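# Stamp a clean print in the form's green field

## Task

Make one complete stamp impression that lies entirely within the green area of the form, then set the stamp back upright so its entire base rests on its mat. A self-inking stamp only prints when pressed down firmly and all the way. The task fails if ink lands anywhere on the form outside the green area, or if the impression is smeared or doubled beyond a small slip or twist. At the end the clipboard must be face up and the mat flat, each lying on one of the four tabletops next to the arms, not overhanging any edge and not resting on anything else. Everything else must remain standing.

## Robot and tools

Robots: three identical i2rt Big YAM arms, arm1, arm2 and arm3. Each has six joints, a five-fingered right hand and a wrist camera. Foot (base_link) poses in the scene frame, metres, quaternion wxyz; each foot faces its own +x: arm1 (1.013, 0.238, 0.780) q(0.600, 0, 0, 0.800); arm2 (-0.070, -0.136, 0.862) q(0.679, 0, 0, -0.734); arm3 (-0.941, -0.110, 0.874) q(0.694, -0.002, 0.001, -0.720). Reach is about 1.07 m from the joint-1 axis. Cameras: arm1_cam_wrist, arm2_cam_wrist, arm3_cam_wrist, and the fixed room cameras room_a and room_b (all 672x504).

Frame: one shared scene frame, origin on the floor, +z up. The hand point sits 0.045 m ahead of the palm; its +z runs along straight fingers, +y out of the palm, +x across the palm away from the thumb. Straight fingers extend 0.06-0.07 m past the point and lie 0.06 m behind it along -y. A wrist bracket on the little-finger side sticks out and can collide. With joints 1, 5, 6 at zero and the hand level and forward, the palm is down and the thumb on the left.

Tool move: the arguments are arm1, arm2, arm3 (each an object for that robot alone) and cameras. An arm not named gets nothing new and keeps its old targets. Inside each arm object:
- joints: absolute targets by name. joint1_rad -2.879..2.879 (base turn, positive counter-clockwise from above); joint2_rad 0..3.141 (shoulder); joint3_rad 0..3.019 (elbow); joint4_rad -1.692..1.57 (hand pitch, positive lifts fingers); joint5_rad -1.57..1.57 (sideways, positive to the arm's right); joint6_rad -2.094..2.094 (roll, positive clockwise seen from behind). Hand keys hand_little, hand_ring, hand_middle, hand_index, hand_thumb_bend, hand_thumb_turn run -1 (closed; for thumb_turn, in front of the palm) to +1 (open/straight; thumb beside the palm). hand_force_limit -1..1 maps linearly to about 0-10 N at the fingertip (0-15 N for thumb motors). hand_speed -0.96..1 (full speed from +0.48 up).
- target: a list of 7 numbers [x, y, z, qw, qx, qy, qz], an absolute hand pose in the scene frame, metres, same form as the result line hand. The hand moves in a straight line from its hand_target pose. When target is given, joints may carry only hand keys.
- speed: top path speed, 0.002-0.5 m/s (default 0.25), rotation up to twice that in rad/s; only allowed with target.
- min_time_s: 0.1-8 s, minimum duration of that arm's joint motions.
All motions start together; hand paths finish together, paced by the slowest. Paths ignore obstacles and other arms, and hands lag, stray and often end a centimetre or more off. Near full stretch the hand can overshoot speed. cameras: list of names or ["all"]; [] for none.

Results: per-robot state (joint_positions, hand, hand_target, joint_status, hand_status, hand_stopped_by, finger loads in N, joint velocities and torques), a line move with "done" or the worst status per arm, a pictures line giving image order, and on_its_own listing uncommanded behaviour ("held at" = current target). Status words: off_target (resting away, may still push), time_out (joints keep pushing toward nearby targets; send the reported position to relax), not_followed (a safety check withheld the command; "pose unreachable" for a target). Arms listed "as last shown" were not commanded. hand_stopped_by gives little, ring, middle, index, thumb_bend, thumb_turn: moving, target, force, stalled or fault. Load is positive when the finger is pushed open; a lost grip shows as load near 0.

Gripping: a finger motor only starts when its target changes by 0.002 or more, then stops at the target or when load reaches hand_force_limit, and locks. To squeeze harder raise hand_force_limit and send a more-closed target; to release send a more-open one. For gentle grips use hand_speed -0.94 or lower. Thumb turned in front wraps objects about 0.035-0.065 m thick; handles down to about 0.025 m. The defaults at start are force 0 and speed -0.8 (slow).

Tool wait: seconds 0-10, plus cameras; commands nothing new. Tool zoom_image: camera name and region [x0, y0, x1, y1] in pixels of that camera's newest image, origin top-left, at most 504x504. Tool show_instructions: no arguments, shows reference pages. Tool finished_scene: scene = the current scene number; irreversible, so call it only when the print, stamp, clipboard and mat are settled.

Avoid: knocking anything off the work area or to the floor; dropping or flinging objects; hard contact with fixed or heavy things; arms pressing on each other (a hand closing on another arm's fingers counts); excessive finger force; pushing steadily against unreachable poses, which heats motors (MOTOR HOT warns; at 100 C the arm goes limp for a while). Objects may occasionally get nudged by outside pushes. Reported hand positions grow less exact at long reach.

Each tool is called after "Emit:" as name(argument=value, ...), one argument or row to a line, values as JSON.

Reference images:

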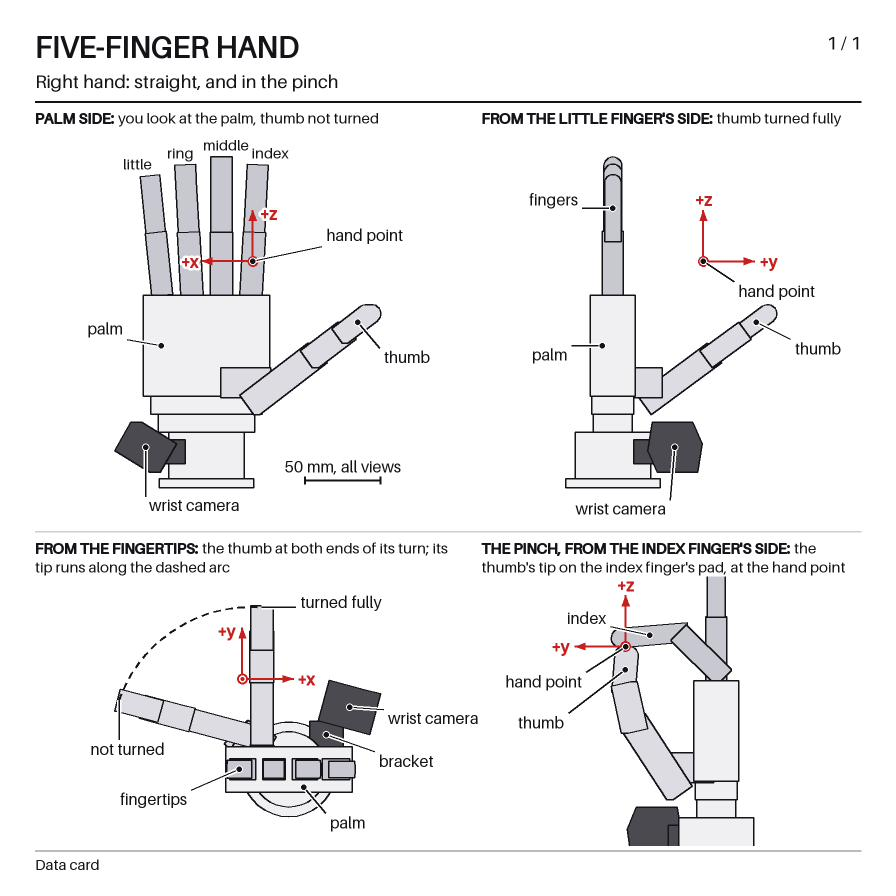

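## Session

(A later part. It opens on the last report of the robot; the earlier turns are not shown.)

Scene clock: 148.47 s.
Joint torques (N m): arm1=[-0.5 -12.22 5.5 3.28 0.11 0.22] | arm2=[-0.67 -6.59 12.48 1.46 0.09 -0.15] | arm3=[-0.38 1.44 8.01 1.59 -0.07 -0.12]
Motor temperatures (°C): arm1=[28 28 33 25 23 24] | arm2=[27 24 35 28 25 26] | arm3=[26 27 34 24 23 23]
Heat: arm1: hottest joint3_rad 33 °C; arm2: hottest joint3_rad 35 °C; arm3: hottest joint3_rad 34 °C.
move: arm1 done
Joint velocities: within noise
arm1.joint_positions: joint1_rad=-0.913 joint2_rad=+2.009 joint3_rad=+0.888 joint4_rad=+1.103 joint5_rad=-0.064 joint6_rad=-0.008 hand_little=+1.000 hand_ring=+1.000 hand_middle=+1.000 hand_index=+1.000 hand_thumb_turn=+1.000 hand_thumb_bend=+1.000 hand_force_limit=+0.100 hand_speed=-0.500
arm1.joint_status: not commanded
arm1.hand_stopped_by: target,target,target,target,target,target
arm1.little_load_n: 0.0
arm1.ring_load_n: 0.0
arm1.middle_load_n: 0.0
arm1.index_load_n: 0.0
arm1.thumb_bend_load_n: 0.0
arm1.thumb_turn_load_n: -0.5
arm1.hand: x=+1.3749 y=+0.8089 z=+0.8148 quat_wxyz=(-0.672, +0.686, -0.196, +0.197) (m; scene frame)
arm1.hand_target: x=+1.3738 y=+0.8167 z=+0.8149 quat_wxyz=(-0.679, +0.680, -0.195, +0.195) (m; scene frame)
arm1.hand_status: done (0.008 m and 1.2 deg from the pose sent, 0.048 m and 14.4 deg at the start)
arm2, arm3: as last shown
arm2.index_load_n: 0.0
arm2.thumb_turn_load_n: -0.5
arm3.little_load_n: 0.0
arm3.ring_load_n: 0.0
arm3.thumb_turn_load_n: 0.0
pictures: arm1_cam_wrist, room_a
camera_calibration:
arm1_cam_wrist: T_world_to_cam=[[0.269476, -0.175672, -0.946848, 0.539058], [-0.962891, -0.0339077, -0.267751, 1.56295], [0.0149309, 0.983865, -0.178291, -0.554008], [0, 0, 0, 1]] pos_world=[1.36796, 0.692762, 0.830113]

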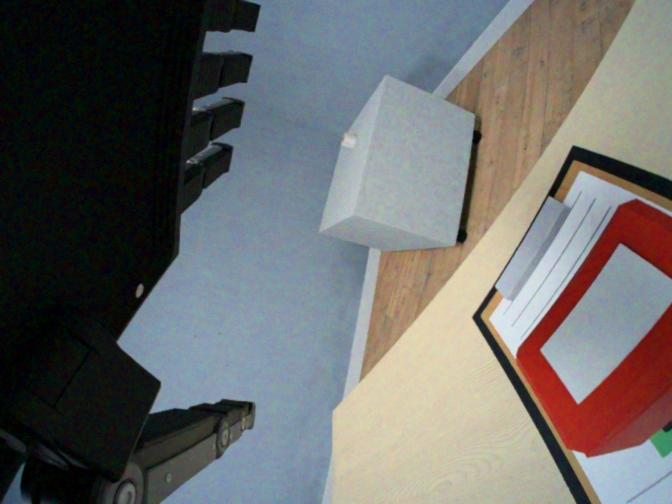

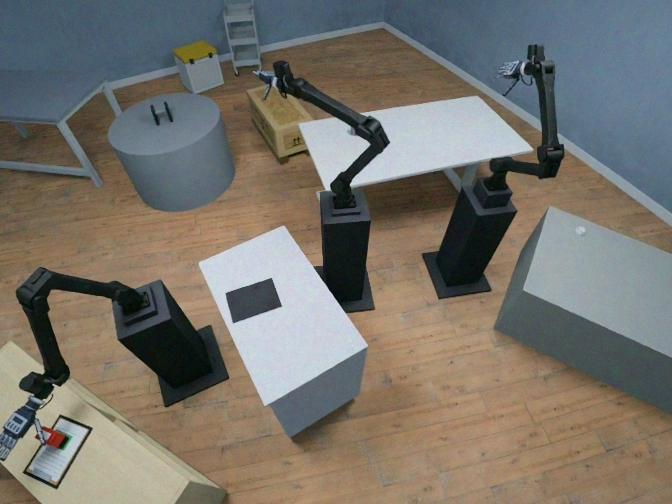

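Emit:
move(
  arm1={"target":[1.3690,0.8130,0.715,0.6797,-0.6797,0.1949,-0.1949],"speed":0.12},
)

Emit:
move(
  arm1={"target":[1.3690,0.8130,0.693,0.6797,-0.6797,0.1949,-0.1949],"speed":0.06},
  cameras=["arm1_cam_wrist","room_a"],
)

Emit:
zoom_image(
  camera="room_a",
  region=[4, 385, 104, 485],
)

Scene clock: 151.60 s.
Joint torques (N m): arm1=[-0.56 -12.86 4.72 3.21 0.11 0.23] | arm2=[-0.97 -6.65 12.57 1.39 0.1 -0.14] | arm3=[-0.44 1.49 8.01 1.59 -0.07 -0.12]
Motor temperatures (°C): arm1=[28 28 33 25 23 24] | arm2=[27 24 35 28 25 26] | arm3=[26 27 34 24 23 23]
Heat: arm1: hottest joint3_rad 33 °C; arm2: hottest joint3_rad 35 °C; arm3: hottest joint3_rad 34 °C.
move: arm1 off_target
Joint velocities: within noise
arm1.joint_positions: joint1_rad=-0.910 joint2_rad=+2.278 joint3_rad=+0.922 joint4_rad=+1.327 joint5_rad=-0.060 joint6_rad=-0.008 hand_little=+1.000 hand_ring=+1.000 hand_middle=+1.000 hand_index=+1.000 hand_thumb_turn=+1.000 hand_thumb_bend=+1.000 hand_force_limit=+0.100 hand_speed=-0.500
arm1.joint_status: not commanded
arm1.hand_stopped_by: target,target,target,target,target,target
arm1.little_load_n: 0.0
arm1.ring_load_n: 0.0
arm1.middle_load_n: 0.0
arm1.index_load_n: 0.0
arm1.thumb_bend_load_n: 0.0
arm1.thumb_turn_load_n: -0.5
arm1.hand: x=+1.3681 y=+0.8017 z=+0.7126 quat_wxyz=(-0.669, +0.689, -0.198, +0.196) (m; scene frame)
arm1.hand_target: x=+1.3688 y=+0.8126 z=+0.7151 quat_wxyz=(-0.680, +0.680, -0.195, +0.195) (m; scene frame)
arm1.hand_status: off_target (0.012 m and 1.7 deg from the pose sent, 0.100 m and 1.1 deg at the start)
arm2, arm3: as last shown
arm2.ring_load_n: -0.5
arm2.middle_load_n: -0.5
arm2.thumb_turn_load_n: 0.0
pictures: none

Scene clock: 152.80 s.
Joint torques (N m): arm1=[-0.38 -13.04 4.34 3.29 0.11 0.22] | arm2=[-0.44 -6.48 12.49 1.47 0.07 -0.16] | arm3=[-0.38 1.49 8.02 1.59 -0.06 -0.12]
Motor temperatures (°C): arm1=[28 28 33 25 23 24] | arm2=[27 24 35 28 25 26] | arm3=[26 27 34 24 23 23]
Heat: arm1: hottest joint3_rad 33 °C; arm2: hottest joint3_rad 35 °C; arm3: hottest joint3_rad 34 °C.
move: arm1 done
Joint velocities: within noise
arm1.joint_positions: joint1_rad=-0.910 joint2_rad=+2.337 joint3_rad=+0.947 joint4_rad=+1.364 joint5_rad=-0.060 joint6_rad=-0.008 hand_little=+1.000 hand_ring=+1.000 hand_middle=+1.000 hand_index=+1.000 hand_thumb_turn=+1.000 hand_thumb_bend=+1.000 hand_force_limit=+0.100 hand_speed=-0.500
arm1.joint_status: not commanded
arm1.hand_stopped_by: target,target,target,target,target,target
arm1.little_load_n: 0.0
arm1.ring_load_n: 0.0
arm1.middle_load_n: 0.0
arm1.index_load_n: 0.0
arm1.thumb_bend_load_n: 0.5
arm1.thumb_turn_load_n: -0.5
arm1.hand: x=+1.3690 y=+0.8030 z=+0.6928 quat_wxyz=(-0.670, +0.688, -0.197, +0.197) (m; scene frame)
arm1.hand_target: x=+1.3688 y=+0.8127 z=+0.6932 quat_wxyz=(-0.680, +0.680, -0.195, +0.195) (m; scene frame)
arm1.hand_status: done (0.010 m and 1.5 deg from the pose sent, 0.023 m and 1.7 deg at the start)
arm2, arm3: as last shown
arm2.middle_load_n: 0.0
pictures: arm1_cam_wrist, room_a
camera_calibration:
arm1_cam_wrist: T_world_to_cam=[[0.265079, -0.181284, -0.947032, 0.434755], [-0.964112, -0.0346964, -0.263218, 1.52358], [0.0148588, 0.982818, -0.183976, -0.56489], [0, 0, 0, 1]] pos_world=[1.36205, 0.686861, 0.708835]

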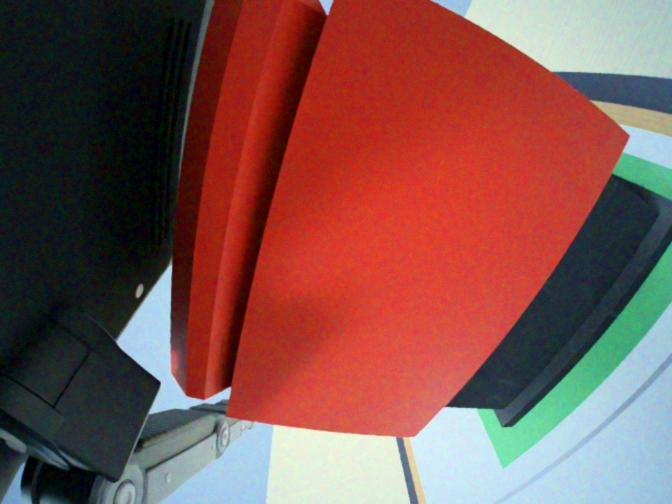

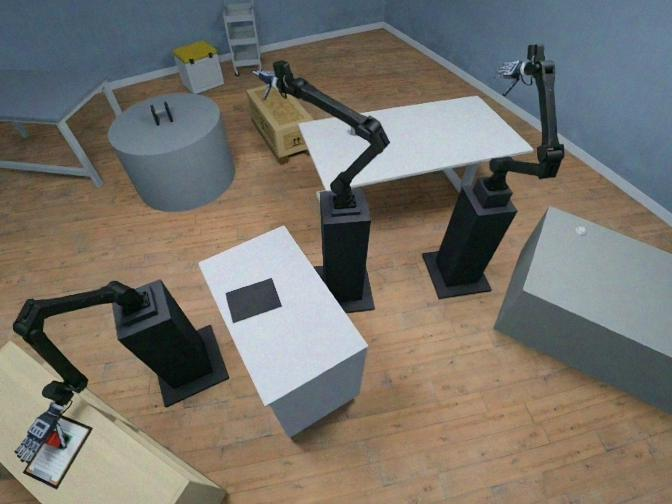

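Scaled by 5.040 from the camera's 672x504 image, which has a finer 960x720 frame.

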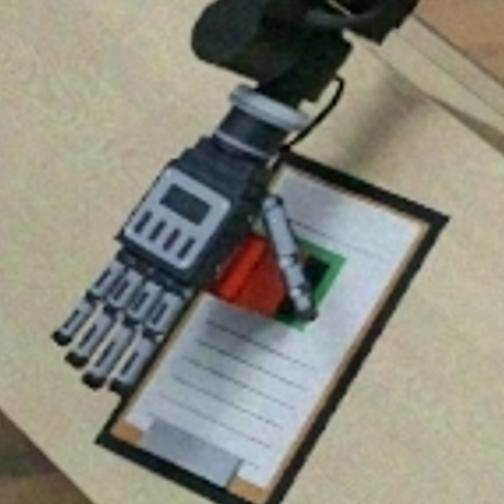

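Emit:
move(
  arm1={"target":[1.3735,0.8225,0.695,0.6797,-0.6797,0.1949,-0.1949],"speed":0.06},
)

Scene clock: 154.17 s.
Joint torques (N m): arm1=[-0.38 -13.27 4.63 1.99 0.11 0.23] | arm2=[-0.79 -6.3 12.55 1.36 0.1 -0.16] | arm3=[-0.38 1.49 8.02 1.59 -0.06 -0.12]
Motor temperatures (°C): arm1=[28 28 33 25 23 24] | arm2=[27 24 35 28 25 26] | arm3=[26 27 34 24 23 23]
Heat: arm1: hottest joint3_rad 33 °C; arm2: hottest joint3_rad 35 °C; arm3: hottest joint3_rad 34 °C.
move: arm1 off_target
Joint velocities: within noise
arm1.joint_positions: joint1_rad=-0.906 joint2_rad=+2.337 joint3_rad=+0.974 joint4_rad=+1.364 joint5_rad=-0.056 joint6_rad=-0.008 hand_little=+1.000 hand_ring=+1.000 hand_middle=+1.000 hand_index=+1.000 hand_thumb_turn=+1.000 hand_thumb_bend=+1.000 hand_force_limit=+0.100 hand_speed=-0.500
arm1.joint_status: not commanded
arm1.hand_stopped_by: target,target,target,target,target,target
arm1.little_load_n: 0.0
arm1.ring_load_n: 0.0
arm1.middle_load_n: 0.0
arm1.index_load_n: 0.0
arm1.thumb_bend_load_n: 0.0
arm1.thumb_turn_load_n: -0.5
arm1.hand: x=+1.3740 y=+0.8135 z=+0.7018 quat_wxyz=(-0.679, +0.680, -0.194, +0.200) (m; scene frame)
arm1.hand_target: x=+1.3732 y=+0.8222 z=+0.6952 quat_wxyz=(-0.680, +0.680, -0.195, +0.195) (m; scene frame)
arm1.hand_status: off_target (0.011 m and 0.6 deg from the pose sent, 0.020 m and 1.5 deg at the start)
arm2, arm3: as last shown
arm2.ring_load_n: 0.0
arm2.thumb_bend_load_n: 0.5
arm3.thumb_bend_load_n: 0.5
pictures: none

Emit:
move(
  arm1={"joints":{"joint2_rad":2.375,"joint4_rad":1.40},"min_time_s":1.0},
)

Scene clock: 155.90 s.
Joint torques (N m): arm1=[-0.38 -12.92 4.49 3.26 0.12 0.21] | arm2=[-0.67 -6.53 12.48 1.46 0.11 -0.15] | arm3=[-0.38 1.55 8.01 1.59 -0.07 -0.12]
Motor temperatures (°C): arm1=[28 28 33 25 23 24] | arm2=[27 24 35 28 25 26] | arm3=[26 27 34 24 23 23]
Heat: arm1: hottest joint3_rad 33 °C; arm2: hottest joint3_rad 35 °C; arm3: hottest joint3_rad 34 °C.
move: arm1 done
Joint velocities: within noise
arm1.joint_positions: joint1_rad=-0.906 joint2_rad=+2.350 joint3_rad=+0.974 joint4_rad=+1.380 joint5_rad=-0.056 joint6_rad=-0.008 hand_little=+1.000 hand_ring=+1.000 hand_middle=+1.000 hand_index=+1.000 hand_thumb_turn=+1.000 hand_thumb_bend=+1.000 hand_force_limit=+0.100 hand_speed=-0.500
arm1.joint_status: all done
arm1.hand_stopped_by: target,target,target,target,target,target
arm1.little_load_n: 0.0
arm1.ring_load_n: 0.0
arm1.middle_load_n: 0.0
arm1.index_load_n: 0.0
arm1.thumb_bend_load_n: 0.0
arm1.thumb_turn_load_n: 0.0
arm1.hand: x=+1.3730 y=+0.8121 z=+0.6976 quat_wxyz=(-0.680, +0.679, -0.194, +0.200) (m; scene frame)
arm1.hand_target: x=+1.3726 y=+0.8213 z=+0.6958 quat_wxyz=(-0.688, +0.671, -0.192, +0.198) (m; scene frame)
arm1.hand_status: not commanded
arm2, arm3: as last shown
arm2.thumb_bend_load_n: 0.0
arm3.little_load_n: -0.5
arm3.thumb_bend_load_n: 0.0
arm3.thumb_turn_load_n: -0.5
pictures: none

Emit:
move(
  arm1={"joints":{"joint2_rad":2.42,"joint4_rad":1.43},"min_time_s":1.0},
  cameras=["arm1_cam_wrist"],
)

Scene clock: 157.43 s.
Joint torques (N m): arm1=[-0.56 -11.34 4.36 2.41 0.11 0.14] | arm2=[-0.44 -6.53 12.52 1.46 0.11 -0.15] | arm3=[-0.38 1.49 8.02 1.59 -0.07 -0.12]
Motor temperatures (°C): arm1=[28 28 33 25 23 24] | arm2=[27 24 35 28 25 26] | arm3=[26 27 34 24 23 23]
Heat: arm1: hottest joint3_rad 33 °C; arm2: hottest joint3_rad 35 °C; arm3: hottest joint3_rad 34 °C.
move: arm1 done
Joint velocities: within noise
arm1.joint_positions: joint1_rad=-0.906 joint2_rad=+2.374 joint3_rad=+0.974 joint4_rad=+1.427 joint5_rad=-0.056 joint6_rad=+0.001 hand_little=+1.000 hand_ring=+1.000 hand_middle=+1.000 hand_index=+1.000 hand_thumb_turn=+1.000 hand_thumb_bend=+1.000 hand_force_limit=+0.100 hand_speed=-0.500
arm1.joint_status: all done
arm1.hand_stopped_by: target,target,target,target,target,target
arm1.little_load_n: 0.0
arm1.ring_load_n: 0.0
arm1.middle_load_n: 0.0
arm1.index_load_n: 0.0
arm1.thumb_bend_load_n: 0.0
arm1.thumb_turn_load_n: -0.5
arm1.hand: x=+1.3710 y=+0.8102 z=+0.6943 quat_wxyz=(-0.688, +0.670, -0.194, +0.200) (m; scene frame)
arm1.hand_target: x=+1.3677 y=+0.8145 z=+0.6744 quat_wxyz=(-0.683, +0.676, -0.193, +0.196) (m; scene frame)
arm1.hand_status: not commanded
arm2.joint_positions: joint1_rad=+0.911 joint2_rad=+1.006 joint3_rad=+1.277 joint4_rad=-0.389 joint5_rad=+0.415 joint6_rad=+0.278 hand_little=+1.000 hand_ring=+1.000 hand_middle=+1.000 hand_index=+1.000 hand_thumb_turn=-1.000 hand_thumb_bend=+1.000 hand_force_limit=+0.100 hand_speed=-0.500
arm2.joint_status: not commanded
arm2.hand_stopped_by: target,target,target,target,target,target
arm2.little_load_n: 0.0
arm2.ring_load_n: 0.0
arm2.middle_load_n: 0.0
arm2.index_load_n: 0.0
arm2.thumb_bend_load_n: 0.0
arm2.thumb_turn_load_n: 0.0
arm2.hand: x=+0.2801 y=-0.5043 z=+1.3708 quat_wxyz=(-0.212, +0.068, -0.741, +0.634) (m; scene frame)
arm2.hand_target: x=+0.2723 y=-0.5048 z=+1.3997 quat_wxyz=(-0.218, +0.060, -0.729, +0.646) (m; scene frame)
arm2.hand_status: not commanded
arm3.joint_positions: joint1_rad=+0.047 joint2_rad=+0.580 joint3_rad=+1.378 joint4_rad=-1.274 joint5_rad=-0.037 joint6_rad=-0.966 hand_little=+1.000 hand_ring=+1.000 hand_middle=+1.000 hand_index=+1.000 hand_thumb_turn=+1.000 hand_thumb_bend=+1.000 hand_force_limit=+0.000 hand_speed=-0.800
arm3.joint_status: not commanded
arm3.hand_stopped_by: target,target,target,target,target,target
arm3.little_load_n: 0.0
arm3.ring_load_n: 0.0
arm3.middle_load_n: 0.0
arm3.index_load_n: 0.0
arm3.thumb_bend_load_n: 0.0
arm3.thumb_turn_load_n: 0.0
arm3.hand: x=-0.9629 y=-0.3306 z=+1.3665 quat_wxyz=(+0.227, +0.409, -0.749, +0.469) (m; scene frame)
arm3.hand_target: x=-0.9629 y=-0.3294 z=+1.3777 quat_wxyz=(+0.232, +0.406, -0.743, +0.479) (m; scene frame)
arm3.hand_status: not commanded
pictures: arm1_cam_wrist
camera_calibration:
arm1_cam_wrist: T_world_to_cam=[[0.286891, -0.137328, -0.948069, 0.372108], [-0.957792, -0.0223957, -0.286589, 1.5238], [0.018124, 0.990272, -0.137956, -0.614221], [0, 0, 0, 1]] pos_world=[1.36386, 0.693473, 0.704752]

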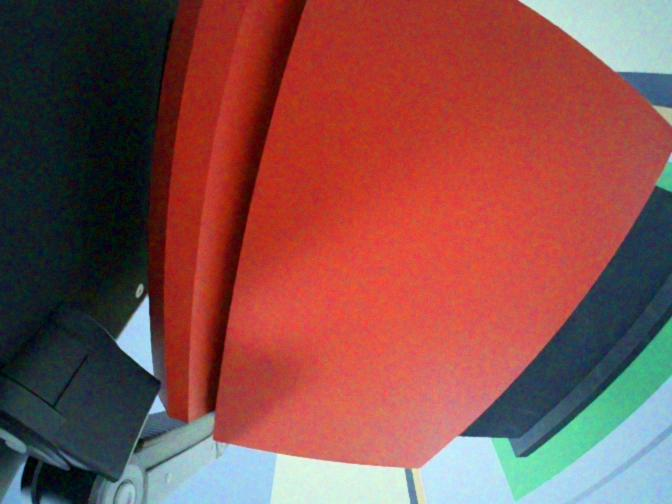

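Emit:
move(
  arm1={"joints":{"joint2_rad":2.48},"min_time_s":0.8},
  cameras=["arm1_cam_wrist"],
)

Scene clock: 158.87 s.
Joint torques (N m): arm1=[-0.44 -10.46 2.81 1.63 0.11 0.08] | arm2=[-0.67 -5.95 12.46 1.57 0.1 -0.16] | arm3=[-0.38 1.49 8.01 1.59 -0.07 -0.13]
Motor temperatures (°C): arm1=[28 27 32 25 23 24] | arm2=[27 24 35 28 25 26] | arm3=[26 27 34 24 23 23]
Heat: arm1: hottest joint3_rad 32 °C; arm2: hottest joint3_rad 35 °C; arm3: hottest joint3_rad 34 °C.
move: arm1 done
Joint velocities: within noise
arm1.joint_positions: joint1_rad=-0.906 joint2_rad=+2.419 joint3_rad=+0.991 joint4_rad=+1.443 joint5_rad=-0.056 joint6_rad=+0.004 hand_little=+1.000 hand_ring=+1.000 hand_middle=+1.000 hand_index=+1.000 hand_thumb_turn=+1.000 hand_thumb_bend=+1.000 hand_force_limit=+0.100 hand_speed=-0.500
arm1.joint_status: all done
arm1.hand_stopped_by: target,target,target,target,target,target
arm1.little_load_n: 0.0
arm1.ring_load_n: 0.0
arm1.middle_load_n: 0.0
arm1.index_load_n: 0.0
arm1.thumb_bend_load_n: 0.0
arm1.thumb_turn_load_n: -0.5
arm1.hand: x=+1.3701 y=+0.8092 z=+0.6757 quat_wxyz=(-0.685, +0.673, -0.197, +0.197) (m; scene frame)
arm1.hand_target: x=+1.3589 y=+0.8018 z=+0.6356 quat_wxyz=(-0.663, +0.696, -0.200, +0.189) (m; scene frame)
arm1.hand_status: not commanded
arm2, arm3: as last shown
pictures: arm1_cam_wrist
camera_calibration:
arm1_cam_wrist: T_world_to_cam=[[0.278099, -0.143361, -0.949794, 0.372709], [-0.960399, -0.0238165, -0.27761, 1.51628], [0.0171777, 0.989384, -0.144307, -0.609497], [0, 0, 0, 1]] pos_world=[1.36306, 0.692571, 0.686977]

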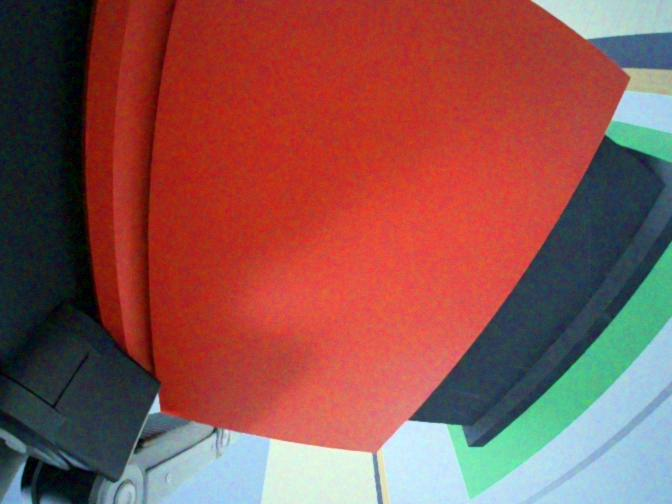

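Emit:
move(
  arm1={"joints":{"joint2_rad":2.54},"min_time_s":0.8},
  cameras=["arm1_cam_wrist"],
)

Scene clock: 160.23 s.
Joint torques (N m): arm1=[-0.44 -9.11 1.36 0.87 0.09 0.09] | arm2=[-0.67 -6.83 12.55 1.46 0.07 -0.13] | arm3=[-0.38 1.49 8.01 1.59 -0.07 -0.12]
Motor temperatures (°C): arm1=[28 27 32 25 23 24] | arm2=[27 24 35 28 25 26] | arm3=[26 27 34 24 23 23]
Heat: arm1: hottest joint3_rad 32 °C; arm2: hottest joint3_rad 35 °C; arm3: hottest joint3_rad 34 °C.
move: arm1 done
Joint velocities: within noise
arm1.joint_positions: joint1_rad=-0.906 joint2_rad=+2.459 joint3_rad=+1.009 joint4_rad=+1.460 joint5_rad=-0.056 joint6_rad=+0.004 hand_little=+1.000 hand_ring=+1.000 hand_middle=+1.000 hand_index=+1.000 hand_thumb_turn=+1.000 hand_thumb_bend=+1.000 hand_force_limit=+0.100 hand_speed=-0.500
arm1.joint_status: all done
arm1.hand_stopped_by: target,target,target,target,target,target
arm1.little_load_n: 0.0
arm1.ring_load_n: 0.0
arm1.middle_load_n: 0.0
arm1.index_load_n: 0.0
arm1.thumb_bend_load_n: 0.0
arm1.thumb_turn_load_n: 0.0
arm1.hand: x=+1.3695 y=+0.8084 z=+0.6599 quat_wxyz=(-0.683, +0.675, -0.197, +0.197) (m; scene frame)
arm1.hand_target: x=+1.3488 y=+0.7875 z=+0.5978 quat_wxyz=(-0.642, +0.715, -0.207, +0.182) (m; scene frame)
arm1.hand_status: not commanded
arm2, arm3: as last shown
arm2.ring_load_n: -0.5
pictures: arm1_cam_wrist
camera_calibration:
arm1_cam_wrist: T_world_to_cam=[[0.275391, -0.14722, -0.949993, 0.364738], [-0.961187, -0.0250067, -0.274761, 1.51143], [0.0166941, 0.988788, -0.148393, -0.607084], [0, 0, 0, 1]] pos_world=[1.36246, 0.69177, 0.671694]

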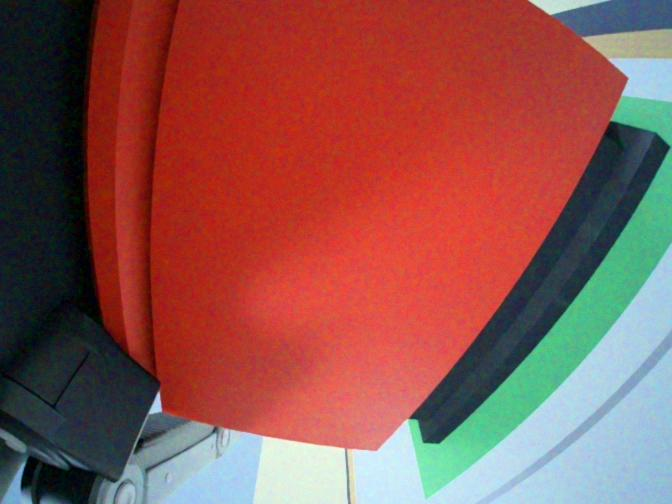

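Emit:
move(
  arm1={"joints":{"joint2_rad":2.60},"min_time_s":0.8},
  cameras=["arm1_cam_wrist"],
)

Scene clock: 161.47 s.
Joint torques (N m): arm1=[-0.38 -6.42 0.65 -0.2 0.11 0.09] | arm2=[-0.79 -6.53 12.56 1.52 0.1 -0.14] | arm3=[-0.38 1.44 8.02 1.59 -0.06 -0.13]
Motor temperatures (°C): arm1=[28 27 32 25 23 24] | arm2=[27 24 35 28 25 26] | arm3=[26 27 34 24 23 23]
Heat: arm1: hottest joint3_rad 32 °C; arm2: hottest joint3_rad 35 °C; arm3: hottest joint3_rad 34 °C.
move: arm1 done
Joint velocities: within noise
arm1.joint_positions: joint1_rad=-0.906 joint2_rad=+2.483 joint3_rad=+1.017 joint4_rad=+1.483 joint5_rad=-0.056 joint6_rad=+0.005 hand_little=+1.000 hand_ring=+1.000 hand_middle=+1.000 hand_index=+1.000 hand_thumb_turn=+1.000 hand_thumb_bend=+1.000 hand_force_limit=+0.100 hand_speed=-0.500
arm1.joint_status: all done
arm1.hand_stopped_by: target,target,target,target,target,target
arm1.little_load_n: 0.0
arm1.ring_load_n: 0.0
arm1.middle_load_n: 0.0
arm1.index_load_n: 0.0
arm1.thumb_bend_load_n: 0.0
arm1.thumb_turn_load_n: 0.0
arm1.hand: x=+1.3687 y=+0.8074 z=+0.6528 quat_wxyz=(-0.685, +0.673, -0.197, +0.198) (m; scene frame)
arm1.hand_target: x=+1.3375 y=+0.7713 z=+0.5613 quat_wxyz=(-0.621, +0.734, -0.214, +0.175) (m; scene frame)
arm1.hand_status: not commanded
arm2, arm3: as last shown
arm2.ring_load_n: 0.0
pictures: arm1_cam_wrist
camera_calibration:
arm1_cam_wrist: T_world_to_cam=[[0.278848, -0.141734, -0.949819, 0.348753], [-0.96018, -0.0233593, -0.278404, 1.50839], [0.017272, 0.989629, -0.142603, -0.612357], [0, 0, 0, 1]] pos_world=[1.36166, 0.690671, 0.663871]

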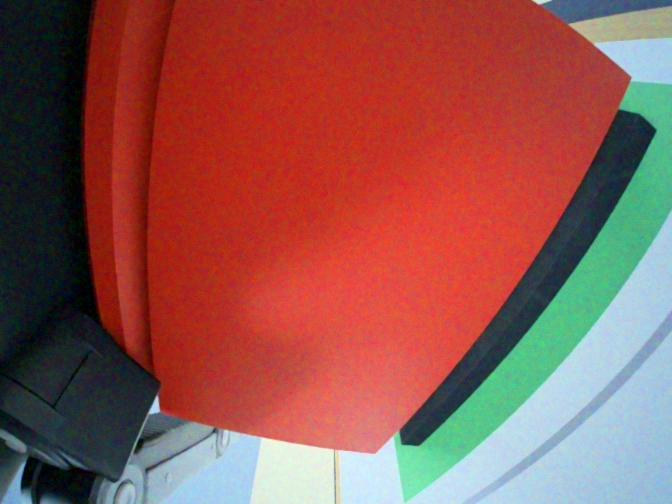

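Emit:
move(
  arm1={"joints":{"joint2_rad":2.68},"min_time_s":0.9},
  cameras=["arm1_cam_wrist"],
)

Scene clock: 164.27 s.
Joint torques (N m): arm1=[-0.5 -2.32 -0.08 -2.15 0.14 0.06] | arm2=[-0.5 -6.53 12.57 1.39 0.1 -0.13] | arm3=[-0.38 1.44 8.01 1.58 -0.07 -0.12]
Motor temperatures (°C): arm1=[28 27 32 25 23 24] | arm2=[27 24 35 28 25 26] | arm3=[26 27 34 24 23 23]
Heat: arm1: hottest joint3_rad 32 °C; arm2: hottest joint3_rad 35 °C; arm3: hottest joint3_rad 34 °C.
move: arm1 time_out
Joint velocities: within noise
arm1.joint_positions: joint1_rad=-0.906 joint2_rad=+2.505 joint3_rad=+1.025 joint4_rad=+1.525 joint5_rad=-0.057 joint6_rad=+0.009 hand_little=+1.000 hand_ring=+1.000 hand_middle=+1.000 hand_index=+1.000 hand_thumb_turn=+1.000 hand_thumb_bend=+1.000 hand_force_limit=+0.100 hand_speed=-0.500
arm1.joint_status: joint2_rad time_out (moved +0.022 of +0.197)
arm1.hand_stopped_by: target,target,target,target,target,target
arm1.little_load_n: 0.0
arm1.ring_load_n: 0.0
arm1.middle_load_n: 0.0
arm1.index_load_n: 0.0
arm1.thumb_bend_load_n: 0.0
arm1.thumb_turn_load_n: 0.0
arm1.on_its_own: joint2_rad reads +2.505 and still pushes toward +2.680 since a time_out; joint4_rad reads +1.525 and still pushes toward +1.430 since a time_out
arm1.hand: x=+1.3684 y=+0.8076 z=+0.6524 quat_wxyz=(-0.695, +0.663, -0.194, +0.199) (m; scene frame)
arm1.hand_target: x=+1.3203 y=+0.7467 z=+0.5141 quat_wxyz=(-0.591, +0.757, -0.222, +0.165) (m; scene frame)
arm1.hand_status: not commanded
arm2, arm3: as last shown
pictures: arm1_cam_wrist
camera_calibration:
arm1_cam_wrist: T_world_to_cam=[[0.291018, -0.117875, -0.949428, 0.31232], [-0.956548, -0.0171816, -0.291068, 1.50622], [0.0179968, 0.99288, -0.117753, -0.63239], [0, 0, 0, 1]] pos_world=[1.36127, 0.690581, 0.660473]

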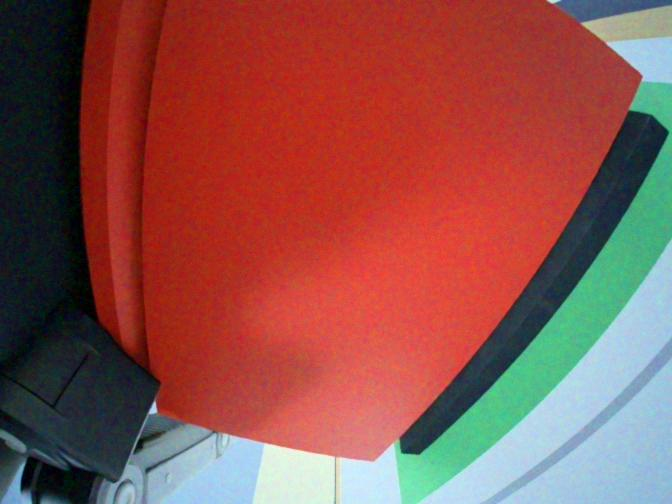

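Emit:
move(
  arm1={"joints":{"joint2_rad":2.54},"min_time_s":1.0},
)

Emit:
move(
  arm1={"joints":{"joint2_rad":2.40},"min_time_s":1.2},
)

Emit:
move(
  arm1={"joints":{"joint2_rad":2.24,"joint4_rad":1.28},"min_time_s":1.2},
  cameras=["arm1_cam_wrist"],
)

Scene clock: 166.00 s.
Joint torques (N m): arm1=[-0.56 -11.11 0.17 -0.69 0.13 0.07] | arm2=[-0.73 -6.42 12.46 1.42 0.11 -0.13] | arm3=[-0.44 1.49 8.01 1.59 -0.07 -0.12]
Motor temperatures (°C): arm1=[28 27 32 25 23 24] | arm2=[27 24 35 28 25 26] | arm3=[26 27 34 24 23 23]
Heat: arm1: hottest joint3_rad 32 °C; arm2: hottest joint3_rad 35 °C; arm3: hottest joint3_rad 34 °C.
move: arm1 done
Joint velocities: within noise
arm1.joint_positions: joint1_rad=-0.906 joint2_rad=+2.487 joint3_rad=+1.023 joint4_rad=+1.494 joint5_rad=-0.057 joint6_rad=+0.008 hand_little=+1.000 hand_ring=+1.000 hand_middle=+1.000 hand_index=+1.000 hand_thumb_turn=+1.000 hand_thumb_bend=+1.000 hand_force_limit=+0.100 hand_speed=-0.500
arm1.joint_status: all done
arm1.hand_stopped_by: target,target,target,target,target,target
arm1.little_load_n: -0.5
arm1.ring_load_n: 0.0
arm1.middle_load_n: 0.0
arm1.index_load_n: 0.0
arm1.thumb_bend_load_n: 0.0
arm1.thumb_turn_load_n: 0.0
arm1.on_its_own: joint4_rad reads +1.494 and still pushes toward +1.430 since a time_out
arm1.hand: x=+1.3698 y=+0.8093 z=+0.6550 quat_wxyz=(-0.690, +0.668, -0.196, +0.198) (m; scene frame)
arm1.hand_target: x=+1.3488 y=+0.7874 z=+0.5977 quat_wxyz=(-0.642, +0.715, -0.207, +0.182) (m; scene frame)
arm1.hand_status: not commanded
arm2, arm3: as last shown
pictures: none

Scene clock: 167.57 s.
Joint torques (N m): arm1=[-0.56 -16.15 1.43 1.44 0.12 0.07] | arm2=[-0.56 -6.42 12.55 1.44 0.11 -0.12] | arm3=[-0.38 1.49 8.02 1.59 -0.07 -0.12]
Motor temperatures (°C): arm1=[28 27 32 25 23 24] | arm2=[27 24 35 28 25 26] | arm3=[26 27 34 24 23 23]
Heat: arm1: hottest joint3_rad 32 °C; arm2: hottest joint3_rad 35 °C; arm3: hottest joint3_rad 34 °C.
move: arm1 done
Joint velocities: within noise
arm1.joint_positions: joint1_rad=-0.905 joint2_rad=+2.415 joint3_rad=+1.013 joint4_rad=+1.448 joint5_rad=-0.056 joint6_rad=+0.006 hand_little=+1.000 hand_ring=+1.000 hand_middle=+1.000 hand_index=+1.000 hand_thumb_turn=+1.000 hand_thumb_bend=+1.000 hand_force_limit=+0.100 hand_speed=-0.500
arm1.joint_status: all done
arm1.hand_stopped_by: target,target,target,target,target,target
arm1.little_load_n: 0.0
arm1.ring_load_n: 0.0
arm1.middle_load_n: 0.0
arm1.index_load_n: 0.0
arm1.thumb_bend_load_n: -0.5
arm1.thumb_turn_load_n: 0.0
arm1.hand: x=+1.3755 y=+0.8180 z=+0.6866 quat_wxyz=(-0.695, +0.663, -0.193, +0.200) (m; scene frame)
arm1.hand_target: x=+1.3706 y=+0.8181 z=+0.6877 quat_wxyz=(-0.690, +0.669, -0.191, +0.199) (m; scene frame)
arm1.hand_status: not commanded
arm2, arm3: as last shown
arm2.little_load_n: -0.5
arm2.index_load_n: -0.5
arm3.little_load_n: -0.5
arm3.middle_load_n: -0.5
pictures: none

Scene clock: 169.30 s.
Joint torques (N m): arm1=[-0.5 -16.73 2.89 1.72 0.1 0.07] | arm2=[-0.44 -6.53 12.49 1.54 0.09 -0.15] | arm3=[-0.38 1.49 8.02 1.58 -0.07 -0.13]
Motor temperatures (°C): arm1=[28 27 32 25 23 24] | arm2=[27 24 35 28 25 26] | arm3=[26 27 34 24 23 23]
Heat: arm1: hottest joint3_rad 32 °C; arm2: hottest joint3_rad 35 °C; arm3: hottest joint3_rad 34 °C.
move: arm1 done
Joint velocities: within noise
arm1.joint_positions: joint1_rad=-0.905 joint2_rad=+2.262 joint3_rad=+1.008 joint4_rad=+1.291 joint5_rad=-0.056 joint6_rad=+0.006 hand_little=+1.000 hand_ring=+1.000 hand_middle=+1.000 hand_index=+1.000 hand_thumb_turn=+1.000 hand_thumb_bend=+1.000 hand_force_limit=+0.100 hand_speed=-0.500
arm1.joint_status: all done
arm1.hand_stopped_by: target,target,target,target,target,target
arm1.little_load_n: 0.0
arm1.ring_load_n: 0.0
arm1.middle_load_n: 0.0
arm1.index_load_n: 0.0
arm1.thumb_bend_load_n: 0.0
arm1.thumb_turn_load_n: 0.0
arm1.hand: x=+1.3872 y=+0.8343 z=+0.7455 quat_wxyz=(-0.692, +0.666, -0.194, +0.199) (m; scene frame)
arm1.hand_target: x=+1.3836 y=+0.8367 z=+0.7545 quat_wxyz=(-0.693, +0.666, -0.190, +0.200) (m; scene frame)
arm1.hand_status: not commanded
arm2, arm3: as last shown
arm2.little_load_n: 0.0
arm2.index_load_n: 0.0
arm3.little_load_n: 0.0
arm3.middle_load_n: 0.0
pictures: arm1_cam_wrist
camera_calibration:
arm1_cam_wrist: T_world_to_cam=[[0.288459, -0.125713, -0.949204, 0.408378], [-0.957327, -0.0194229, -0.288355, 1.5527], [0.0178137, 0.991877, -0.125951, -0.64119], [0, 0, 0, 1]] pos_world=[1.38006, 0.717477, 0.754605]

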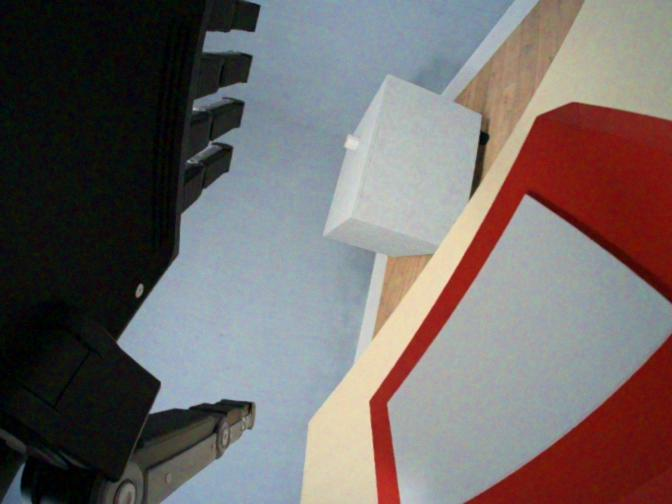

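Emit:
move(
  arm1={"joints":{"joint2_rad":1.93,"joint4_rad":0.95},"min_time_s":1.6},
)

Emit:
move(
  arm1={"joints":{"joint1_rad":-0.952,"joint2_rad":1.76,"joint3_rad":0.985,"joint4_rad":0.17,"joint5_rad":-0.156,"joint6_rad":-0.096,"hand_thumb_turn":-1},"min_time_s":2.0},
  cameras=["arm1_cam_wrist","room_a"],
)

Emit:
zoom_image(
  camera="room_a",
  region=[44, 425, 84, 455],
)

Scene clock: 172.07 s.
Joint torques (N m): arm1=[-0.5 -15.74 4.96 1.74 0.1 0.08] | arm2=[-0.67 -6.36 12.57 1.44 0.09 -0.14] | arm3=[-0.38 1.55 8.02 1.59 -0.07 -0.12]
Motor temperatures (°C): arm1=[28 27 32 25 23 24] | arm2=[27 24 35 28 25 26] | arm3=[26 27 34 24 23 23]
Heat: arm1: hottest joint3_rad 32 °C; arm2: hottest joint3_rad 35 °C; arm3: hottest joint3_rad 34 °C.
move: arm1 done
Joint velocities: within noise
arm1.joint_positions: joint1_rad=-0.905 joint2_rad=+1.949 joint3_rad=+1.008 joint4_rad=+0.961 joint5_rad=-0.056 joint6_rad=+0.006 hand_little=+1.000 hand_ring=+1.000 hand_middle=+1.000 hand_index=+1.000 hand_thumb_turn=+1.000 hand_thumb_bend=+1.000 hand_force_limit=+0.100 hand_speed=-0.500
arm1.joint_status: all done
arm1.hand_stopped_by: target,target,target,target,target,target
arm1.little_load_n: 0.0
arm1.ring_load_n: 0.0
arm1.middle_load_n: 0.0
arm1.index_load_n: 0.0
arm1.thumb_bend_load_n: 0.0
arm1.thumb_turn_load_n: -0.5
arm1.hand: x=+1.3955 y=+0.8460 z=+0.8736 quat_wxyz=(-0.687, +0.672, -0.196, +0.197) (m; scene frame)
arm1.hand_target: x=+1.3903 y=+0.8463 z=+0.8802 quat_wxyz=(-0.687, +0.673, -0.192, +0.197) (m; scene frame)
arm1.hand_status: not commanded
arm2.joint_positions: joint1_rad=+0.911 joint2_rad=+1.006 joint3_rad=+1.277 joint4_rad=-0.389 joint5_rad=+0.415 joint6_rad=+0.278 hand_little=+1.000 hand_ring=+1.000 hand_middle=+1.000 hand_index=+1.000 hand_thumb_turn=-1.000 hand_thumb_bend=+1.000 hand_force_limit=+0.100 hand_speed=-0.500
arm2.joint_status: not commanded
arm2.hand_stopped_by: target,target,target,target,target,target
arm2.little_load_n: 0.0
arm2.ring_load_n: 0.0
arm2.middle_load_n: -0.5
arm2.index_load_n: -0.5
arm2.thumb_bend_load_n: 0.0
arm2.thumb_turn_load_n: 0.0
arm2.hand: x=+0.2801 y=-0.5043 z=+1.3708 quat_wxyz=(-0.212, +0.068, -0.741, +0.634) (m; scene frame)
arm2.hand_target: x=+0.2723 y=-0.5048 z=+1.3997 quat_wxyz=(-0.218, +0.060, -0.729, +0.646) (m; scene frame)
arm2.hand_status: not commanded
arm3.joint_positions: joint1_rad=+0.047 joint2_rad=+0.580 joint3_rad=+1.378 joint4_rad=-1.274 joint5_rad=-0.037 joint6_rad=-0.966 hand_little=+1.000 hand_ring=+1.000 hand_middle=+1.000 hand_index=+1.000 hand_thumb_turn=+1.000 hand_thumb_bend=+1.000 hand_force_limit=+0.000 hand_speed=-0.800
arm3.joint_status: not commanded
arm3.hand_stopped_by: target,target,target,target,target,target
arm3.little_load_n: 0.0
arm3.ring_load_n: 0.0
arm3.middle_load_n: 0.0
arm3.index_load_n: -0.5
arm3.thumb_bend_load_n: 0.0
arm3.thumb_turn_load_n: 0.0
arm3.hand: x=-0.9629 y=-0.3306 z=+1.3665 quat_wxyz=(+0.227, +0.409, -0.749, +0.469) (m; scene frame)
arm3.hand_target: x=-0.9629 y=-0.3294 z=+1.3777 quat_wxyz=(+0.232, +0.406, -0.743, +0.479) (m; scene frame)
arm3.hand_status: not commanded
pictures: none

Scene clock: 174.63 s.
Joint torques (N m): arm1=[-1.49 -14.74 5.33 1.47 -0.16 0.04] | arm2=[-0.44 -6.36 12.51 1.36 0.11 -0.12] | arm3=[-0.44 1.49 8.03 1.59 -0.06 -0.12]
Motor temperatures (°C): arm1=[28 28 32 25 23 24] | arm2=[27 24 36 28 25 26] | arm3=[26 27 34 24 23 23]
Heat: arm1: hottest joint3_rad 32 °C; arm2: hottest joint3_rad 36 °C; arm3: hottest joint3_rad 34 °C.
move: arm1 done
Joint velocities: within noise
arm1.joint_positions: joint1_rad=-0.944 joint2_rad=+1.784 joint3_rad=+0.996 joint4_rad=+0.181 joint5_rad=-0.154 joint6_rad=-0.087 hand_little=+1.000 hand_ring=+1.000 hand_middle=+1.000 hand_index=+1.000 hand_thumb_turn=-1.000 hand_thumb_bend=+1.000 hand_force_limit=+0.100 hand_speed=-0.500
arm1.joint_status: all done
arm1.hand_stopped_by: target,target,target,target,target,target
arm1.little_load_n: 0.0
arm1.ring_load_n: 0.0
arm1.middle_load_n: -0.5
arm1.index_load_n: 0.0
arm1.thumb_bend_load_n: 0.0
arm1.thumb_turn_load_n: 0.0
arm1.hand: x=+1.3474 y=+0.7597 z=+0.7945 quat_wxyz=(-0.455, +0.858, -0.215, +0.105) (m; scene frame)
arm1.hand_target: x=+1.3486 y=+0.7528 z=+0.8012 quat_wxyz=(-0.455, +0.857, -0.214, +0.108) (m; scene frame)
arm1.hand_status: not commanded
arm2, arm3: as last shown
arm2.middle_load_n: 0.0
arm2.index_load_n: 0.0
arm3.index_load_n: 0.0
pictures: arm1_cam_wrist, room_a
camera_calibration:
arm1_cam_wrist: T_world_to_cam=[[0.0253246, -0.60487, -0.795922, 1.0537], [-0.982922, -0.160233, 0.0904963, 1.36774], [-0.182271, 0.780037, -0.598598, 0.24583], [0, 0, 0, 1]] pos_world=[1.3625, 0.664749, 0.862037]

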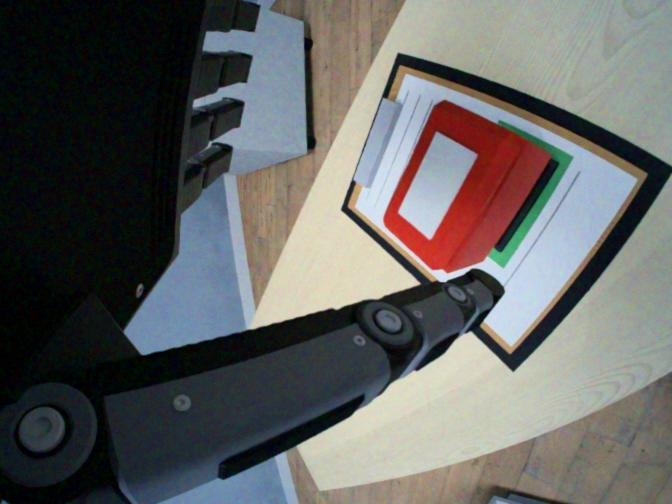

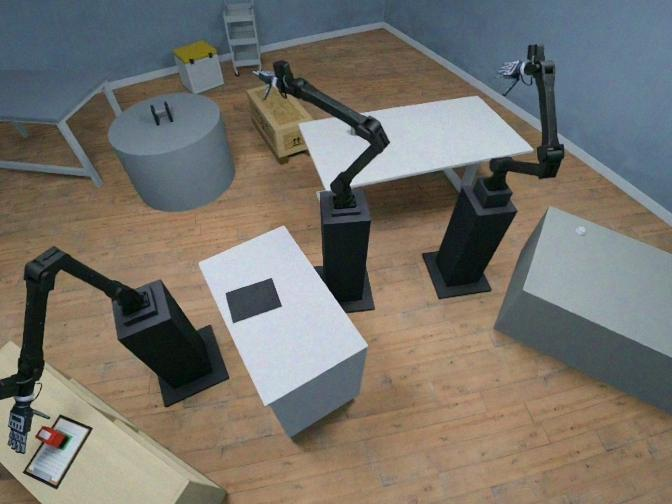

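Scaled by 12.600 from the camera's 672x504 image, which has a finer 960x720 frame.

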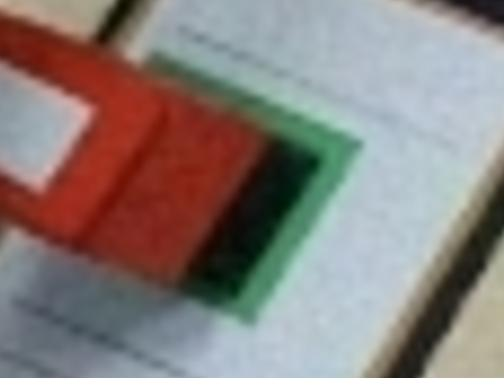

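Emit:
move(
  arm1={"joints":{"joint1_rad":-0.957,"joint2_rad":1.93,"joint3_rad":0.972,"joint4_rad":0.365,"joint6_rad":-0.098},"min_time_s":1.5},
  cameras=["arm1_cam_wrist"],
)

Scene clock: 177.00 s.
Joint torques (N m): arm1=[-1.49 -11.99 4.66 2.89 -0.15 0.04] | arm2=[-0.67 -6.12 12.57 1.46 0.09 -0.16] | arm3=[-0.38 1.49 8.02 1.59 -0.07 -0.12]
Motor temperatures (°C): arm1=[28 28 32 25 23 24] | arm2=[27 24 36 28 25 26] | arm3=[26 27 34 24 23 23]
Heat: arm1: hottest joint3_rad 32 °C; arm2: hottest joint3_rad 36 °C; arm3: hottest joint3_rad 34 °C.
move: arm1 done
Joint velocities: within noise
arm1.joint_positions: joint1_rad=-0.948 joint2_rad=+1.909 joint3_rad=+0.982 joint4_rad=+0.345 joint5_rad=-0.154 joint6_rad=-0.090 hand_little=+1.000 hand_ring=+1.000 hand_middle=+1.000 hand_index=+1.000 hand_thumb_turn=-1.000 hand_thumb_bend=+1.000 hand_force_limit=+0.100 hand_speed=-0.500
arm1.joint_status: all done
arm1.hand_stopped_by: target,target,target,target,target,target
arm1.little_load_n: 0.0
arm1.ring_load_n: 0.0
arm1.middle_load_n: 0.0
arm1.index_load_n: 0.0
arm1.thumb_bend_load_n: 0.0
arm1.thumb_turn_load_n: 0.0
arm1.hand: x=+1.3549 y=+0.7642 z=+0.7431 quat_wxyz=(-0.465, +0.852, -0.213, +0.111) (m; scene frame)
arm1.hand_target: x=+1.3564 y=+0.7573 z=+0.7297 quat_wxyz=(-0.460, +0.855, -0.214, +0.112) (m; scene frame)
arm1.hand_status: not commanded
arm2, arm3: as last shown
arm3.thumb_turn_load_n: -0.5
pictures: arm1_cam_wrist
camera_calibration:
arm1_cam_wrist: T_world_to_cam=[[0.0368368, -0.589635, -0.806829, 0.996259], [-0.984829, -0.158421, 0.0708113, 1.39634], [-0.169572, 0.791981, -0.586525, 0.177557], [0, 0, 0, 1]] pos_world=[1.36856, 0.668016, 0.809077]

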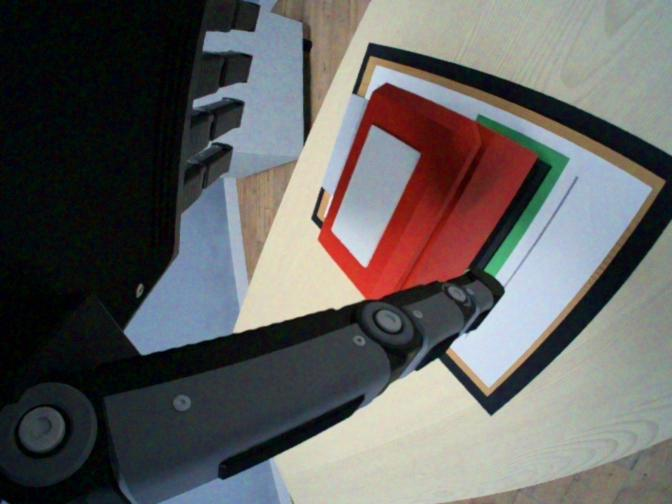

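Emit:
move(
  arm1={"joints":{"joint2_rad":2.02,"joint4_rad":0.445},"min_time_s":1.5},
)

Emit:
move(
  arm1={"joints":{"joint2_rad":2.055,"joint4_rad":0.48},"min_time_s":1.0},
  cameras=["arm1_cam_wrist"],
)

Scene clock: 179.27 s.
Joint torques (N m): arm1=[-1.73 -12.45 4.1 2.96 -0.16 0.04] | arm2=[-0.38 -6.48 12.56 1.44 0.08 -0.12] | arm3=[-0.38 1.49 8.02 1.59 -0.06 -0.13]
Motor temperatures (°C): arm1=[28 28 32 25 23 24] | arm2=[27 24 36 28 25 26] | arm3=[26 27 34 24 23 23]
Heat: arm1: hottest joint3_rad 32 °C; arm2: hottest joint3_rad 36 °C; arm3: hottest joint3_rad 34 °C.
move: arm1 done
Joint velocities: within noise
arm1.joint_positions: joint1_rad=-0.948 joint2_rad=+1.997 joint3_rad=+0.982 joint4_rad=+0.426 joint5_rad=-0.154 joint6_rad=-0.090 hand_little=+1.000 hand_ring=+1.000 hand_middle=+1.000 hand_index=+1.000 hand_thumb_turn=-1.000 hand_thumb_bend=+1.000 hand_force_limit=+0.100 hand_speed=-0.500
arm1.joint_status: all done
arm1.hand_stopped_by: target,target,target,target,target,target
arm1.little_load_n: 0.0
arm1.ring_load_n: 0.5
arm1.middle_load_n: 0.0
arm1.index_load_n: -0.5
arm1.thumb_bend_load_n: 0.0
arm1.thumb_turn_load_n: 0.0
arm1.hand: x=+1.3546 y=+0.7637 z=+0.7046 quat_wxyz=(-0.462, +0.854, -0.214, +0.110) (m; scene frame)
arm1.hand_target: x=+1.3551 y=+0.7557 z=+0.6903 quat_wxyz=(-0.456, +0.857, -0.215, +0.110) (m; scene frame)
arm1.hand_status: not commanded
arm2, arm3: as last shown
arm3.thumb_turn_load_n: 0.0
pictures: none

Scene clock: 180.63 s.
Joint torques (N m): arm1=[-1.49 -12.57 3.88 2.93 -0.14 0.04] | arm2=[-0.79 -6.3 12.57 1.46 0.11 -0.14] | arm3=[-0.38 1.49 8.02 1.61 -0.07 -0.13]
Motor temperatures (°C): arm1=[28 28 32 25 23 24] | arm2=[27 24 36 28 25 26] | arm3=[26 27 34 24 23 23]
Heat: arm1: hottest joint3_rad 32 °C; arm2: hottest joint3_rad 36 °C; arm3: hottest joint3_rad 34 °C.
move: arm1 done
Joint velocities: within noise
arm1.joint_positions: joint1_rad=-0.948 joint2_rad=+2.031 joint3_rad=+0.982 joint4_rad=+0.461 joint5_rad=-0.154 joint6_rad=-0.090 hand_little=+1.000 hand_ring=+1.000 hand_middle=+1.000 hand_index=+1.000 hand_thumb_turn=-1.000 hand_thumb_bend=+1.000 hand_force_limit=+0.100 hand_speed=-0.500
arm1.joint_status: all done
arm1.hand_stopped_by: target,target,target,target,target,target
arm1.little_load_n: 0.0
arm1.ring_load_n: 0.0
arm1.middle_load_n: 0.0
arm1.index_load_n: 0.0
arm1.thumb_bend_load_n: 0.0
arm1.thumb_turn_load_n: 0.0
arm1.hand: x=+1.3544 y=+0.7635 z=+0.6906 quat_wxyz=(-0.462, +0.853, -0.214, +0.110) (m; scene frame)
arm1.hand_target: x=+1.3546 y=+0.7550 z=+0.6759 quat_wxyz=(-0.456, +0.857, -0.215, +0.110) (m; scene frame)
arm1.hand_status: not commanded
arm2, arm3: as last shown
pictures: arm1_cam_wrist
camera_calibration:
arm1_cam_wrist: T_world_to_cam=[[0.0334333, -0.594017, -0.803757, 0.959275], [-0.984523, -0.158007, 0.0758226, 1.39518], [-0.172039, 0.788782, -0.590106, 0.155492], [0, 0, 0, 1]] pos_world=[1.36827, 0.667625, 0.756994]

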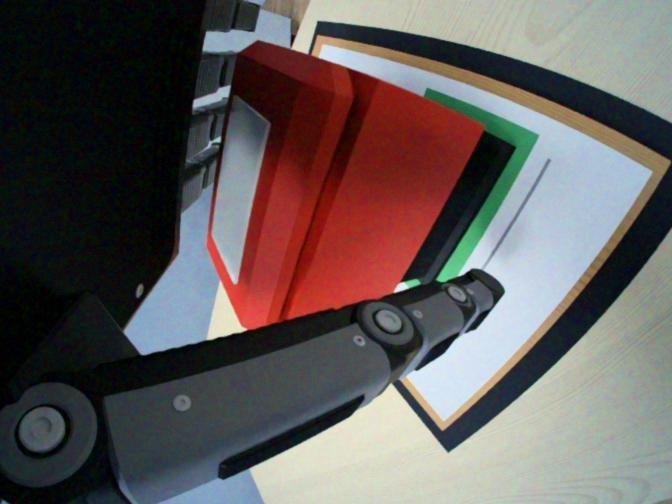

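Emit:
move(
  arm1={"joints":{"joint2_rad":2.066,"joint4_rad":0.49},"min_time_s":0.8},
)

Emit:
move(
  arm1={"joints":{"hand_ring":0.48,"hand_middle":0.48,"hand_index":0.48,"hand_thumb_bend":0.68,"hand_speed":-0.5}},
)

Emit:
move(
  arm1={"joints":{"hand_ring":0.25,"hand_middle":0.25,"hand_index":0.25,"hand_thumb_bend":0.5,"hand_speed":-0.88,"hand_force_limit":-0.1}},
  cameras=["arm1_cam_wrist"],
)

Scene clock: 182.07 s.
Joint torques (N m): arm1=[-1.61 -12.34 3.82 2.92 -0.16 0.03] | arm2=[-0.38 -6.59 12.52 1.52 0.1 -0.14] | arm3=[-0.38 1.44 8.02 1.58 -0.07 -0.13]
Motor temperatures (°C): arm1=[28 28 32 25 23 24] | arm2=[27 24 36 28 25 26] | arm3=[26 27 34 24 23 23]
Heat: arm1: hottest joint3_rad 32 °C; arm2: hottest joint3_rad 36 °C; arm3: hottest joint3_rad 34 °C.
move: arm1 done
Joint velocities: within noise
arm1.joint_positions: joint1_rad=-0.948 joint2_rad=+2.041 joint3_rad=+0.982 joint4_rad=+0.471 joint5_rad=-0.154 joint6_rad=-0.090 hand_little=+1.000 hand_ring=+1.000 hand_middle=+1.000 hand_index=+1.000 hand_thumb_turn=-1.000 hand_thumb_bend=+1.000 hand_force_limit=+0.100 hand_speed=-0.500
arm1.joint_status: all done
arm1.hand_stopped_by: target,target,target,target,target,target
arm1.little_load_n: 0.0
arm1.ring_load_n: 0.0
arm1.middle_load_n: 0.0
arm1.index_load_n: 0.0
arm1.thumb_bend_load_n: 0.0
arm1.thumb_turn_load_n: 0.0
arm1.hand: x=+1.3541 y=+0.7632 z=+0.6860 quat_wxyz=(-0.462, +0.854, -0.214, +0.110) (m; scene frame)
arm1.hand_target: x=+1.3541 y=+0.7545 z=+0.6710 quat_wxyz=(-0.455, +0.857, -0.215, +0.110) (m; scene frame)
arm1.hand_status: not commanded
arm2, arm3: as last shown
arm2.index_load_n: -0.5
pictures: none

Scene clock: 183.00 s.
Joint torques (N m): arm1=[-1.79 -12.34 3.81 2.91 -0.14 0.04] | arm2=[-0.67 -6.48 12.59 1.42 0.1 -0.14] | arm3=[-0.38 1.49 8.02 1.59 -0.07 -0.12]
Motor temperatures (°C): arm1=[28 28 32 25 23 24] | arm2=[27 24 36 28 25 26] | arm3=[26 27 34 24 23 23]
Heat: arm1: hottest joint3_rad 32 °C; arm2: hottest joint3_rad 36 °C; arm3: hottest joint3_rad 34 °C.
move: arm1 done
Joint velocities: within noise
arm1.joint_positions: joint1_rad=-0.949 joint2_rad=+2.041 joint3_rad=+0.982 joint4_rad=+0.471 joint5_rad=-0.154 joint6_rad=-0.090 hand_little=+1.000 hand_ring=+0.480 hand_middle=+0.480 hand_index=+0.480 hand_thumb_turn=-1.000 hand_thumb_bend=+0.680 hand_force_limit=+0.100 hand_speed=-0.500
arm1.joint_status: all done
arm1.hand_stopped_by: target,target,target,target,target,target
arm1.little_load_n: 0.0
arm1.ring_load_n: 0.0
arm1.middle_load_n: 0.0
arm1.index_load_n: 0.0
arm1.thumb_bend_load_n: 0.0
arm1.thumb_turn_load_n: 0.0
arm1.hand: x=+1.3544 y=+0.7631 z=+0.6860 quat_wxyz=(-0.462, +0.854, -0.214, +0.110) (m; scene frame)
arm1.hand_target: x=+1.3543 y=+0.7544 z=+0.6710 quat_wxyz=(-0.455, +0.857, -0.215, +0.110) (m; scene frame)
arm1.hand_status: not commanded
arm2, arm3: as last shown
arm2.index_load_n: 0.0
pictures: none

Scene clock: 184.17 s.
Joint torques (N m): arm1=[-1.55 -12.51 3.82 2.62 -0.09 0.04] | arm2=[-0.56 -6.24 12.6 1.51 0.09 -0.16] | arm3=[-0.44 1.49 8.02 1.59 -0.07 -0.13]
Motor temperatures (°C): arm1=[28 28 32 25 23 24] | arm2=[27 24 36 28 25 26] | arm3=[26 27 34 24 23 23]
Heat: arm1: hottest joint3_rad 32 °C; arm2: hottest joint3_rad 36 °C; arm3: hottest joint3_rad 34 °C.
move: arm1 off_target
Joint velocities: within noise
arm1.joint_positions: joint1_rad=-0.949 joint2_rad=+2.041 joint3_rad=+0.982 joint4_rad=+0.476 joint5_rad=-0.155 joint6_rad=-0.090 hand_little=+1.000 hand_ring=+0.250 hand_middle=+0.250 hand_index=+0.250 hand_thumb_turn=-1.000 hand_thumb_bend=+0.576 hand_force_limit=-0.100 hand_speed=-0.880
arm1.joint_status: hand_thumb_bend off_target (ended at +0.576, target +0.500); the others done
arm1.hand_stopped_by: target,target,target,target,force,target
arm1.little_load_n: 0.0
arm1.ring_load_n: 0.0
arm1.middle_load_n: 0.0
arm1.index_load_n: 2.0
arm1.thumb_bend_load_n: 10.0
arm1.thumb_turn_load_n: -1.0
arm1.hand: x=+1.3548 y=+0.7639 z=+0.6870 quat_wxyz=(-0.464, +0.853, -0.213, +0.111) (m; scene frame)
arm1.hand_target: x=+1.3543 y=+0.7544 z=+0.6710 quat_wxyz=(-0.455, +0.857, -0.215, +0.110) (m; scene frame)
arm1.hand_status: not commanded
arm2, arm3: as last shown
arm3.index_load_n: -0.5
pictures: arm1_cam_wrist
camera_calibration:
arm1_cam_wrist: T_world_to_cam=[[0.0364263, -0.590834, -0.80597, 0.951676], [-0.984517, -0.159592, 0.0724969, 1.39946], [-0.17146, 0.790851, -0.5875, 0.148962], [0, 0, 0, 1]] pos_world=[1.36867, 0.667819, 0.753082]

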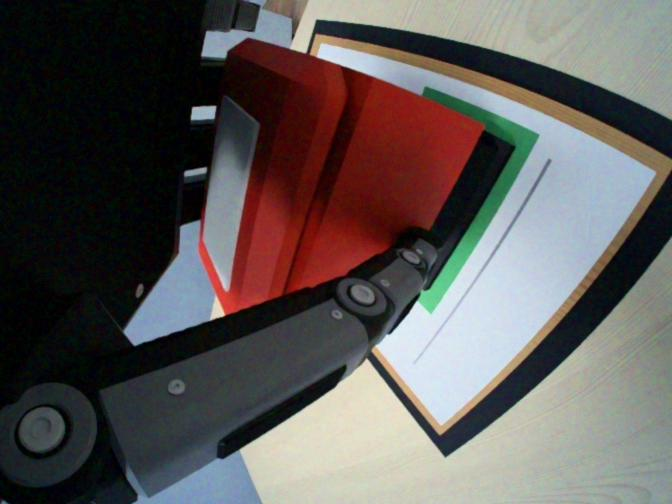

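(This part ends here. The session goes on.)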